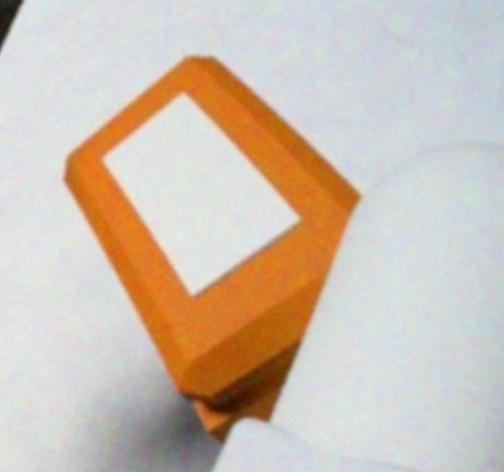

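Call:
move(arm2={"target": [-0.1375, 0.5062, 0.8375, 0.4181, -0.5702, -0.4181, -0.5702], "speed": 0.08}, cameras=["arm2_cam_wrist"])

Scene clock: 1687.90 s.
Joint torques (N m): arm1=[2.02 2.78 10 2.67 0.03 -0.11] | arm2=[0.44 -21.07 5.37 2.03 -0.18 -0.23] | arm3=[2.43 -22.3 8.23 0.92 -0.08 -0.17]
Heat: arm1: hottest joint3_rad 40 °C; arm2: hottest joint2_rad 29 °C; arm3: hottest joint2_rad 38 °C.
move: arm2 done
Joint velocities: within noise
arm1, arm3: as last shown
arm2.joint_positions: joint1_rad=-0.915 joint2_rad=+2.479 joint3_rad=+1.170 joint4_rad=+1.291 joint5_rad=+1.230 joint6_rad=+1.566 hand_index_mcp=+0.437 hand_index_abd=+0.010 hand_index_pip=+0.400 hand_index_dip=+0.337 hand_middle_mcp=+0.436 hand_middle_abd=+0.002 hand_middle_pip=+0.400 hand_middle_dip=+0.336 hand_ring_mcp=+0.755 hand_ring_abd=+0.002 hand_ring_pip=+0.577 hand_ring_dip=+0.696 hand_thumb_cmc=-0.681 hand_thumb_axl=+0.679 hand_thumb_mcp=+0.504 hand_thumb_ipl=-0.478 hand_current_limit=+0.400 hand_speed=-0.600
arm2.joint_status: not commanded
arm2.hand_state: goal,goal,goal,goal,goal,goal,goal,goal,goal,goal,goal,goal,goal,goal,goal,goal
arm2.index_mcp_current_ma: -1
arm2.index_abd_current_ma: 15
arm2.index_pip_current_ma: -3
arm2.index_dip_current_ma: 4
arm2.middle_mcp_current_ma: -2
arm2.middle_abd_current_ma: 2
arm2.middle_pip_current_ma: -3
arm2.middle_dip_current_ma: 3
arm2.ring_mcp_current_ma: 1
arm2.ring_abd_current_ma: 2
arm2.ring_pip_current_ma: 1
arm2.ring_dip_current_ma: 0
arm2.thumb_cmc_current_ma: 45
arm2.thumb_axl_current_ma: 1
arm2.thumb_mcp_current_ma: -4
arm2.thumb_ipl_current_ma: 3
arm2.hand_goal_index_mcp: 0.438
arm2.hand_goal_index_abd: 0.000
arm2.hand_goal_index_pip: 0.402
arm2.hand_goal_index_dip: 0.334
arm2.hand_goal_middle_mcp: 0.438
arm2.hand_goal_middle_abd: 0.000
arm2.hand_goal_middle_pip: 0.402
arm2.hand_goal_middle_dip: 0.334
arm2.hand_goal_ring_mcp: 0.754
arm2.hand_goal_ring_abd: 0.000
arm2.hand_goal_ring_pip: 0.576
arm2.hand_goal_ring_dip: 0.696
arm2.hand_goal_thumb_cmc: -0.700
arm2.hand_goal_thumb_axl: 0.678
arm2.hand_goal_thumb_mcp: 0.506
arm2.hand_goal_thumb_ipl: -0.480
arm2.hand: x=-0.1319 y=+0.5021 z=+0.8396 quat_wxyz=(+0.410, -0.570, -0.424, -0.572) (m; scene frame)
arm2.hand_target: x=-0.1373 y=+0.5061 z=+0.8376 quat_wxyz=(+0.418, -0.570, -0.418, -0.570) (m; scene frame)
arm2.hand_status: done (0.007 m and 1.1 deg from the pose sent, 0.072 m and 1.6 deg at the start)
pictures: arm2_cam_wrist

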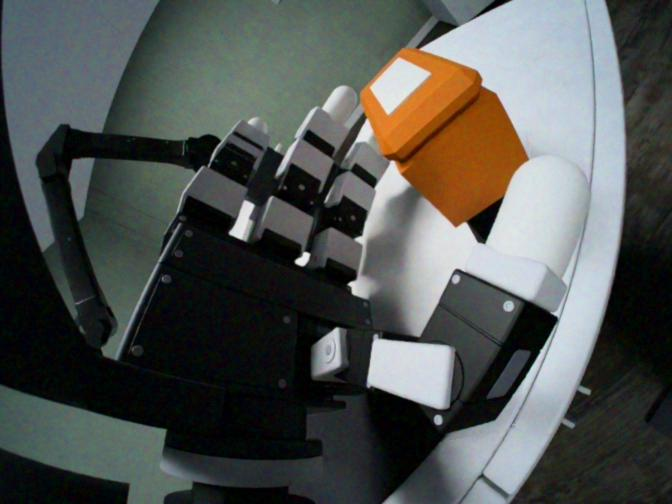

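Call:
move(arm2={"target": [-0.134, 0.5055, 0.834, 0.4181, -0.5702, -0.4181, -0.5702], "speed": 0.05}, cameras=[])

Call:
move(arm2={"joints": {"hand_index_mcp": 0.20, "hand_middle_mcp": 0.20, "hand_thumb_mcp": 0.24}}, cameras=["arm2_cam_wrist"])

Scene clock: 1693.03 s.
Joint torques (N m): arm1=[2.08 2.73 10.03 2.66 0.03 -0.11] | arm2=[0.21 -20.72 4.88 2.11 -0.2 -0.23] | arm3=[2.32 -22.24 8.21 0.92 -0.08 -0.17]
Heat: arm1: hottest joint3_rad 41 °C; arm2: hottest joint2_rad 29 °C; arm3: hottest joint2_rad 38 °C.
move: arm2 done
Joint velocities: within noise
arm1, arm3: as last shown
arm2.joint_positions: joint1_rad=-0.915 joint2_rad=+2.482 joint3_rad=+1.170 joint4_rad=+1.303 joint5_rad=+1.228 joint6_rad=+1.566 hand_index_mcp=+0.437 hand_index_abd=+0.010 hand_index_pip=+0.400 hand_index_dip=+0.337 hand_middle_mcp=+0.436 hand_middle_abd=+0.002 hand_middle_pip=+0.400 hand_middle_dip=+0.336 hand_ring_mcp=+0.755 hand_ring_abd=+0.002 hand_ring_pip=+0.577 hand_ring_dip=+0.696 hand_thumb_cmc=-0.681 hand_thumb_axl=+0.679 hand_thumb_mcp=+0.504 hand_thumb_ipl=-0.478 hand_current_limit=+0.400 hand_speed=-0.600
arm2.joint_status: not commanded
arm2.hand_state: goal,goal,goal,goal,goal,goal,goal,goal,goal,goal,goal,goal,goal,goal,goal,goal
arm2.index_mcp_current_ma: -1
arm2.index_abd_current_ma: 15
arm2.index_pip_current_ma: -3
arm2.index_dip_current_ma: 4
arm2.middle_mcp_current_ma: -2
arm2.middle_abd_current_ma: 2
arm2.middle_pip_current_ma: -3
arm2.middle_dip_current_ma: 3
arm2.ring_mcp_current_ma: 1
arm2.ring_abd_current_ma: 2
arm2.ring_pip_current_ma: 1
arm2.ring_dip_current_ma: 0
arm2.thumb_cmc_current_ma: 45
arm2.thumb_axl_current_ma: 1
arm2.thumb_mcp_current_ma: -4
arm2.thumb_ipl_current_ma: 3
arm2.hand_goal_index_mcp: 0.438
arm2.hand_goal_index_abd: 0.000
arm2.hand_goal_index_pip: 0.402
arm2.hand_goal_index_dip: 0.334
arm2.hand_goal_middle_mcp: 0.438
arm2.hand_goal_middle_abd: 0.000
arm2.hand_goal_middle_pip: 0.402
arm2.hand_goal_middle_dip: 0.334
arm2.hand_goal_ring_mcp: 0.754
arm2.hand_goal_ring_abd: 0.000
arm2.hand_goal_ring_pip: 0.576
arm2.hand_goal_ring_dip: 0.696
arm2.hand_goal_thumb_cmc: -0.700
arm2.hand_goal_thumb_axl: 0.678
arm2.hand_goal_thumb_mcp: 0.506
arm2.hand_goal_thumb_ipl: -0.480
arm2.hand: x=-0.1319 y=+0.5022 z=+0.8388 quat_wxyz=(+0.414, -0.571, -0.422, -0.570) (m; scene frame)
arm2.hand_target: x=-0.1338 y=+0.5055 z=+0.8341 quat_wxyz=(+0.418, -0.570, -0.418, -0.570) (m; scene frame)
arm2.hand_status: done (0.006 m and 0.6 deg from the pose sent, 0.007 m and 1.1 deg at the start)
pictures: none
No camera images: "cameras" was empty.

Scene clock: 1693.67 s.
Joint torques (N m): arm1=[2.02 2.73 10.03 2.66 0.03 -0.11] | arm2=[0.26 -20.72 4.85 2.04 -0.13 -0.27] | arm3=[2.37 -22.42 8.23 0.95 -0.08 -0.16]
Heat: arm1: hottest joint3_rad 41 °C; arm2: hottest joint2_rad 29 °C; arm3: hottest joint2_rad 38 °C.
move: arm2 off_target
Joint velocities: within noise
arm1.joint_positions: joint1_rad=+0.735 joint2_rad=+0.647 joint3_rad=+1.436 joint4_rad=-1.366 joint5_rad=+0.029 joint6_rad=+1.135 hand_index_mcp=+0.755 hand_index_abd=+0.000 hand_index_pip=+0.577 hand_index_dip=+0.696 hand_middle_mcp=+0.755 hand_middle_abd=+0.000 hand_middle_pip=+0.577 hand_middle_dip=+0.696 hand_ring_mcp=+0.755 hand_ring_abd=+0.000 hand_ring_pip=+0.577 hand_ring_dip=+0.696 hand_thumb_cmc=+0.715 hand_thumb_axl=+0.677 hand_thumb_mcp=+0.226 hand_thumb_ipl=+0.168 hand_current_limit=+0.400 hand_speed=-0.600
arm1.joint_status: not commanded
arm1.hand_state: goal,goal,goal,goal,goal,goal,goal,goal,goal,goal,goal,goal,goal,goal,goal,goal
arm1.index_mcp_current_ma: 4
arm1.index_abd_current_ma: 1
arm1.index_pip_current_ma: 2
arm1.index_dip_current_ma: 0
arm1.middle_mcp_current_ma: 4
arm1.middle_abd_current_ma: 1
arm1.middle_pip_current_ma: 2
arm1.middle_dip_current_ma: 0
arm1.ring_mcp_current_ma: 4
arm1.ring_abd_current_ma: 1
arm1.ring_pip_current_ma: 2
arm1.ring_dip_current_ma: 0
arm1.thumb_cmc_current_ma: 2
arm1.thumb_axl_current_ma: -3
arm1.thumb_mcp_current_ma: -2
arm1.thumb_ipl_current_ma: -1
arm1.hand_goal_index_mcp: 0.754
arm1.hand_goal_index_abd: 0.000
arm1.hand_goal_index_pip: 0.576
arm1.hand_goal_index_dip: 0.696
arm1.hand_goal_middle_mcp: 0.754
arm1.hand_goal_middle_abd: 0.000
arm1.hand_goal_middle_pip: 0.576
arm1.hand_goal_middle_dip: 0.696
arm1.hand_goal_ring_mcp: 0.754
arm1.hand_goal_ring_abd: 0.000
arm1.hand_goal_ring_pip: 0.576
arm1.hand_goal_ring_dip: 0.696
arm1.hand_goal_thumb_cmc: 0.714
arm1.hand_goal_thumb_axl: 0.678
arm1.hand_goal_thumb_mcp: 0.226
arm1.hand_goal_thumb_ipl: 0.168
arm1.hand: x=-0.0438 y=-1.2302 z=+1.3483 quat_wxyz=(+0.478, +0.491, -0.725, +0.069) (m; scene frame)
arm1.hand_target: x=-0.0402 y=-1.2316 z=+1.3606 quat_wxyz=(+0.490, +0.492, -0.716, +0.075) (m; scene frame)
arm1.hand_status: not commanded
arm2.joint_positions: joint1_rad=-0.915 joint2_rad=+2.482 joint3_rad=+1.170 joint4_rad=+1.303 joint5_rad=+1.226 joint6_rad=+1.566 hand_index_mcp=+0.219 hand_index_abd=+0.010 hand_index_pip=+0.408 hand_index_dip=+0.337 hand_middle_mcp=+0.206 hand_middle_abd=+0.002 hand_middle_pip=+0.403 hand_middle_dip=+0.336 hand_ring_mcp=+0.755 hand_ring_abd=+0.002 hand_ring_pip=+0.577 hand_ring_dip=+0.696 hand_thumb_cmc=-0.681 hand_thumb_axl=+0.679 hand_thumb_mcp=+0.273 hand_thumb_ipl=-0.476 hand_current_limit=+0.400 hand_speed=-0.600
arm2.joint_status: hand_thumb_mcp off_target (ended at +0.273, target +0.240); the others done
arm2.hand_state: goal,goal,goal,goal,goal,goal,goal,goal,goal,goal,goal,goal,goal,goal,blocked,goal
arm2.index_mcp_current_ma: 47
arm2.index_abd_current_ma: 15
arm2.index_pip_current_ma: 9
arm2.index_dip_current_ma: 4
arm2.middle_mcp_current_ma: 10
arm2.middle_abd_current_ma: 2
arm2.middle_pip_current_ma: 1
arm2.middle_dip_current_ma: 3
arm2.ring_mcp_current_ma: 1
arm2.ring_abd_current_ma: 2
arm2.ring_pip_current_ma: 1
arm2.ring_dip_current_ma: 0
arm2.thumb_cmc_current_ma: 43
arm2.thumb_axl_current_ma: 1
arm2.thumb_mcp_current_ma: 118
arm2.thumb_ipl_current_ma: 8
arm2.hand_goal_index_mcp: 0.200
arm2.hand_goal_index_abd: 0.000
arm2.hand_goal_index_pip: 0.402
arm2.hand_goal_index_dip: 0.334
arm2.hand_goal_middle_mcp: 0.200
arm2.hand_goal_middle_abd: 0.000
arm2.hand_goal_middle_pip: 0.402
arm2.hand_goal_middle_dip: 0.334
arm2.hand_goal_ring_mcp: 0.754
arm2.hand_goal_ring_abd: 0.000
arm2.hand_goal_ring_pip: 0.576
arm2.hand_goal_ring_dip: 0.696
arm2.hand_goal_thumb_cmc: -0.700
arm2.hand_goal_thumb_axl: 0.678
arm2.hand_goal_thumb_mcp: 0.240
arm2.hand_goal_thumb_ipl: -0.480
arm2.hand: x=-0.1322 y=+0.5024 z=+0.8388 quat_wxyz=(+0.414, -0.570, -0.422, -0.570) (m; scene frame)
arm2.hand_target: x=-0.1338 y=+0.5055 z=+0.8342 quat_wxyz=(+0.418, -0.571, -0.418, -0.570) (m; scene frame)
arm2.hand_status: not commanded
arm3.joint_positions: joint1_rad=+0.392 joint2_rad=+1.984 joint3_rad=+1.233 joint4_rad=+0.833 joint5_rad=+1.046 joint6_rad=+1.410 hand_index_mcp=+0.449 hand_index_abd=+0.009 hand_index_pip=+0.405 hand_index_dip=+0.336 hand_middle_mcp=+0.449 hand_middle_abd=+0.010 hand_middle_pip=+0.405 hand_middle_dip=+0.336 hand_ring_mcp=+0.754 hand_ring_abd=+0.002 hand_ring_pip=+0.577 hand_ring_dip=+0.696 hand_thumb_cmc=+0.712 hand_thumb_axl=+0.679 hand_thumb_mcp=+0.228 hand_thumb_ipl=+0.166 hand_current_limit=+0.400 hand_speed=-0.600
arm3.joint_status: not commanded
arm3.hand_state: goal,goal,goal,goal,goal,goal,goal,goal,goal,goal,goal,goal,goal,goal,goal,goal
arm3.index_mcp_current_ma: 0
arm3.index_abd_current_ma: 5
arm3.index_pip_current_ma: 1
arm3.index_dip_current_ma: 1
arm3.middle_mcp_current_ma: 0
arm3.middle_abd_current_ma: 6
arm3.middle_pip_current_ma: 1
arm3.middle_dip_current_ma: 1
arm3.ring_mcp_current_ma: 0
arm3.ring_abd_current_ma: 0
arm3.ring_pip_current_ma: 0
arm3.ring_dip_current_ma: 0
arm3.thumb_cmc_current_ma: 0
arm3.thumb_axl_current_ma: 0
arm3.thumb_mcp_current_ma: 1
arm3.thumb_ipl_current_ma: -1
arm3.hand_goal_index_mcp: 0.450
arm3.hand_goal_index_abd: 0.000
arm3.hand_goal_index_pip: 0.402
arm3.hand_goal_index_dip: 0.334
arm3.hand_goal_middle_mcp: 0.450
arm3.hand_goal_middle_abd: 0.000
arm3.hand_goal_middle_pip: 0.402
arm3.hand_goal_middle_dip: 0.334
arm3.hand_goal_ring_mcp: 0.754
arm3.hand_goal_ring_abd: 0.000
arm3.hand_goal_ring_pip: 0.576
arm3.hand_goal_ring_dip: 0.696
arm3.hand_goal_thumb_cmc: 0.714
arm3.hand_goal_thumb_axl: 0.678
arm3.hand_goal_thumb_mcp: 0.226
arm3.hand_goal_thumb_ipl: 0.168
arm3.hand: x=-0.8879 y=+0.7646 z=+1.0260 quat_wxyz=(+0.711, -0.027, -0.695, -0.100) (m; scene frame)
arm3.hand_target: x=-0.8878 y=+0.7571 z=+1.0436 quat_wxyz=(+0.718, -0.036, -0.689, -0.086) (m; scene frame)
arm3.hand_status: not commanded
pictures: arm2_cam_wrist

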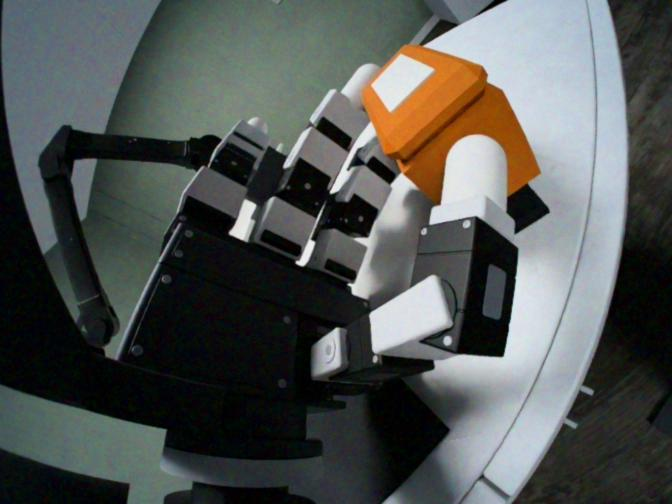

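Call:
move(arm2={"joints": {"hand_index_mcp": 0.12, "hand_middle_mcp": 0.11, "hand_thumb_mcp": 0.17}}, cameras=[])

Call:
move(arm2={"joints": {"hand_index_mcp": 0.05, "hand_middle_mcp": 0.05, "hand_thumb_mcp": 0.12}}, cameras=["arm2_cam_wrist"])

Scene clock: 1698.23 s.
Joint torques (N m): arm1=[2.14 2.73 10 2.66 0.03 -0.11] | arm2=[0.21 -20.72 4.83 2.04 -0.07 -0.27] | arm3=[2.37 -22.36 8.24 0.95 -0.08 -0.17]
Heat: arm1: hottest joint3_rad 41 °C; arm2: hottest joint2_rad 30 °C; arm3: hottest joint2_rad 38 °C.
move: arm2 off_target
Joint velocities: within noise
arm1, arm3: as last shown
arm2.joint_positions: joint1_rad=-0.915 joint2_rad=+2.482 joint3_rad=+1.170 joint4_rad=+1.303 joint5_rad=+1.225 joint6_rad=+1.566 hand_index_mcp=+0.198 hand_index_abd=+0.009 hand_index_pip=+0.422 hand_index_dip=+0.342 hand_middle_mcp=+0.182 hand_middle_abd=+0.002 hand_middle_pip=+0.419 hand_middle_dip=+0.340 hand_ring_mcp=+0.755 hand_ring_abd=+0.002 hand_ring_pip=+0.577 hand_ring_dip=+0.696 hand_thumb_cmc=-0.681 hand_thumb_axl=+0.679 hand_thumb_mcp=+0.269 hand_thumb_ipl=-0.465 hand_current_limit=+0.400 hand_speed=-0.600
arm2.joint_status: hand_index_mcp off_target (ended at +0.198, target +0.120); hand_middle_mcp off_target (ended at +0.182, target +0.110); hand_thumb_mcp off_target (ended at +0.269, target +0.170)
arm2.hand_state: blocked,goal,blocked,goal,blocked,goal,goal,goal,goal,goal,goal,goal,goal,goal,blocked,goal
arm2.index_mcp_current_ma: 280
arm2.index_abd_current_ma: 14
arm2.index_pip_current_ma: 46
arm2.index_dip_current_ma: 13
arm2.middle_mcp_current_ma: 250
arm2.middle_abd_current_ma: 2
arm2.middle_pip_current_ma: 38
arm2.middle_dip_current_ma: 11
arm2.ring_mcp_current_ma: 1
arm2.ring_abd_current_ma: 2
arm2.ring_pip_current_ma: 1
arm2.ring_dip_current_ma: 0
arm2.thumb_cmc_current_ma: 43
arm2.thumb_axl_current_ma: 2
arm2.thumb_mcp_current_ma: 385
arm2.thumb_ipl_current_ma: 48
arm2.hand_goal_index_mcp: 0.120
arm2.hand_goal_index_abd: 0.000
arm2.hand_goal_index_pip: 0.402
arm2.hand_goal_index_dip: 0.334
arm2.hand_goal_middle_mcp: 0.110
arm2.hand_goal_middle_abd: 0.000
arm2.hand_goal_middle_pip: 0.402
arm2.hand_goal_middle_dip: 0.334
arm2.hand_goal_ring_mcp: 0.754
arm2.hand_goal_ring_abd: 0.000
arm2.hand_goal_ring_pip: 0.576
arm2.hand_goal_ring_dip: 0.696
arm2.hand_goal_thumb_cmc: -0.700
arm2.hand_goal_thumb_axl: 0.678
arm2.hand_goal_thumb_mcp: 0.170
arm2.hand_goal_thumb_ipl: -0.480
arm2.hand: x=-0.1323 y=+0.5026 z=+0.8388 quat_wxyz=(+0.415, -0.570, -0.422, -0.570) (m; scene frame)
arm2.hand_target: x=-0.1338 y=+0.5054 z=+0.8342 quat_wxyz=(+0.418, -0.571, -0.418, -0.570) (m; scene frame)
arm2.hand_status: not commanded
pictures: none
No camera images: "cameras" was empty.

Scene clock: 1698.70 s.
Joint torques (N m): arm1=[2.02 2.78 10 2.65 0.03 -0.11] | arm2=[0.21 -20.72 4.85 2.04 -0.06 -0.27] | arm3=[2.37 -22.48 8.18 0.94 -0.08 -0.16]
Heat: arm1: hottest joint3_rad 41 °C; arm2: hottest joint2_rad 30 °C; arm3: hottest joint2_rad 38 °C.
move: arm2 off_target
Joint velocities: within noise
arm1, arm3: as last shown
arm2.joint_positions: joint1_rad=-0.915 joint2_rad=+2.482 joint3_rad=+1.170 joint4_rad=+1.303 joint5_rad=+1.225 joint6_rad=+1.566 hand_index_mcp=+0.186 hand_index_abd=+0.009 hand_index_pip=+0.429 hand_index_dip=+0.345 hand_middle_mcp=+0.168 hand_middle_abd=+0.002 hand_middle_pip=+0.427 hand_middle_dip=+0.344 hand_ring_mcp=+0.755 hand_ring_abd=+0.002 hand_ring_pip=+0.577 hand_ring_dip=+0.696 hand_thumb_cmc=-0.681 hand_thumb_axl=+0.680 hand_thumb_mcp=+0.269 hand_thumb_ipl=-0.458 hand_current_limit=+0.400 hand_speed=-0.600
arm2.joint_status: hand_index_mcp off_target (ended at +0.186, target +0.050); hand_middle_mcp off_target (ended at +0.168, target +0.050); hand_thumb_mcp off_target (ended at +0.269, target +0.120)
arm2.hand_state: blocked,goal,blocked,goal,blocked,goal,blocked,goal,goal,goal,goal,goal,goal,goal,blocked,blocked
arm2.index_mcp_current_ma: 385
arm2.index_abd_current_ma: 14
arm2.index_pip_current_ma: 66
arm2.index_dip_current_ma: 21
arm2.middle_mcp_current_ma: 385
arm2.middle_abd_current_ma: 2
arm2.middle_pip_current_ma: 61
arm2.middle_dip_current_ma: 19
arm2.ring_mcp_current_ma: 1
arm2.ring_abd_current_ma: 2
arm2.ring_pip_current_ma: 1
arm2.ring_dip_current_ma: 0
arm2.thumb_cmc_current_ma: 43
arm2.thumb_axl_current_ma: 4
arm2.thumb_mcp_current_ma: 385
arm2.thumb_ipl_current_ma: 73
arm2.hand_goal_index_mcp: 0.050
arm2.hand_goal_index_abd: 0.000
arm2.hand_goal_index_pip: 0.402
arm2.hand_goal_index_dip: 0.334
arm2.hand_goal_middle_mcp: 0.050
arm2.hand_goal_middle_abd: 0.000
arm2.hand_goal_middle_pip: 0.402
arm2.hand_goal_middle_dip: 0.334
arm2.hand_goal_ring_mcp: 0.754
arm2.hand_goal_ring_abd: 0.000
arm2.hand_goal_ring_pip: 0.576
arm2.hand_goal_ring_dip: 0.696
arm2.hand_goal_thumb_cmc: -0.700
arm2.hand_goal_thumb_axl: 0.678
arm2.hand_goal_thumb_mcp: 0.120
arm2.hand_goal_thumb_ipl: -0.480
arm2.hand: x=-0.1324 y=+0.5026 z=+0.8388 quat_wxyz=(+0.415, -0.570, -0.422, -0.570) (m; scene frame)
arm2.hand_target: x=-0.1338 y=+0.5054 z=+0.8342 quat_wxyz=(+0.418, -0.571, -0.418, -0.570) (m; scene frame)
arm2.hand_status: not commanded
pictures: arm2_cam_wrist

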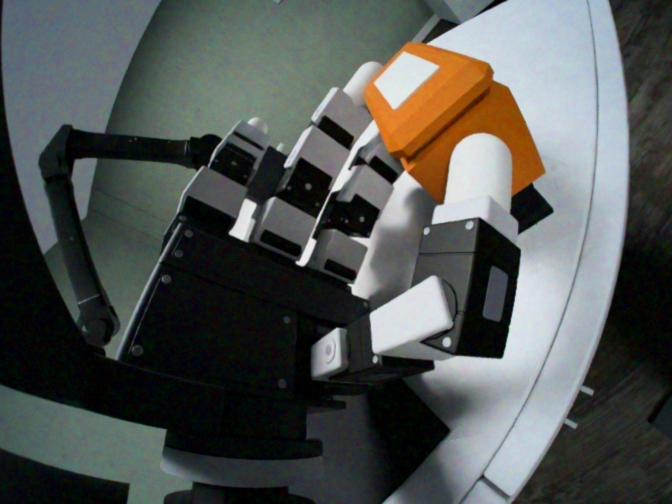

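Similar to arm3's grip. Lift slowly.

Call:
move(arm2={"target": [-0.134, 0.5055, 0.875, 0.4181, -0.5702, -0.4181, -0.5702], "speed": 0.05}, cameras=["arm2_cam_wrist"])

Scene clock: 1711.67 s.
Joint torques (N m): arm1=[2.08 2.84 10.02 2.67 0.02 -0.11] | arm2=[0.26 -25.17 3.19 0.95 -0.03 -0.31] | arm3=[2.32 -22.42 8.21 0.96 -0.07 -0.16]
Heat: arm1: hottest joint3_rad 41 °C; arm2: hottest joint2_rad 30 °C; arm3: hottest joint2_rad 38 °C.
move: arm2 off_target
Joint velocities: within noise
arm1, arm3: as last shown
arm2.joint_positions: joint1_rad=-0.915 joint2_rad=+2.434 joint3_rad=+1.141 joint4_rad=+1.281 joint5_rad=+1.224 joint6_rad=+1.566 hand_index_mcp=+0.185 hand_index_abd=+0.009 hand_index_pip=+0.429 hand_index_dip=+0.345 hand_middle_mcp=+0.164 hand_middle_abd=+0.003 hand_middle_pip=+0.429 hand_middle_dip=+0.346 hand_ring_mcp=+0.755 hand_ring_abd=+0.002 hand_ring_pip=+0.577 hand_ring_dip=+0.696 hand_thumb_cmc=-0.679 hand_thumb_axl=+0.682 hand_thumb_mcp=+0.269 hand_thumb_ipl=-0.456 hand_current_limit=+0.400 hand_speed=-0.600
arm2.joint_status: not commanded
arm2.hand_state: blocked,goal,blocked,goal,blocked,goal,blocked,goal,goal,goal,goal,goal,blocked,goal,blocked,blocked
arm2.index_mcp_current_ma: 385
arm2.index_abd_current_ma: 14
arm2.index_pip_current_ma: 66
arm2.index_dip_current_ma: 21
arm2.middle_mcp_current_ma: 385
arm2.middle_abd_current_ma: 3
arm2.middle_pip_current_ma: 65
arm2.middle_dip_current_ma: 23
arm2.ring_mcp_current_ma: 1
arm2.ring_abd_current_ma: 2
arm2.ring_pip_current_ma: 1
arm2.ring_dip_current_ma: 0
arm2.thumb_cmc_current_ma: 48
arm2.thumb_axl_current_ma: 9
arm2.thumb_mcp_current_ma: 385
arm2.thumb_ipl_current_ma: 83
arm2.hand_goal_index_mcp: 0.050
arm2.hand_goal_index_abd: 0.000
arm2.hand_goal_index_pip: 0.402
arm2.hand_goal_index_dip: 0.334
arm2.hand_goal_middle_mcp: 0.050
arm2.hand_goal_middle_abd: 0.000
arm2.hand_goal_middle_pip: 0.402
arm2.hand_goal_middle_dip: 0.334
arm2.hand_goal_ring_mcp: 0.754
arm2.hand_goal_ring_abd: 0.000
arm2.hand_goal_ring_pip: 0.576
arm2.hand_goal_ring_dip: 0.696
arm2.hand_goal_thumb_cmc: -0.700
arm2.hand_goal_thumb_axl: 0.678
arm2.hand_goal_thumb_mcp: 0.120
arm2.hand_goal_thumb_ipl: -0.480
arm2.hand: x=-0.1305 y=+0.5013 z=+0.8568 quat_wxyz=(+0.414, -0.570, -0.424, -0.570) (m; scene frame)
arm2.hand_target: x=-0.1337 y=+0.5055 z=+0.8746 quat_wxyz=(+0.418, -0.570, -0.418, -0.570) (m; scene frame)
arm2.hand_status: off_target (0.019 m and 0.8 deg from the pose sent, 0.036 m and 0.6 deg at the start)
pictures: arm2_cam_wrist

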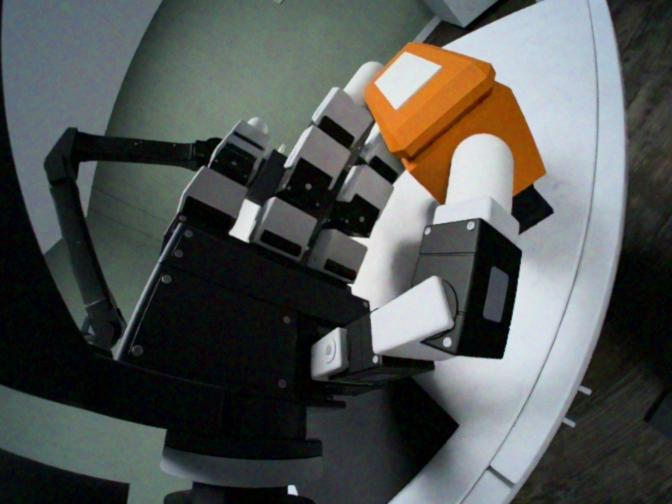

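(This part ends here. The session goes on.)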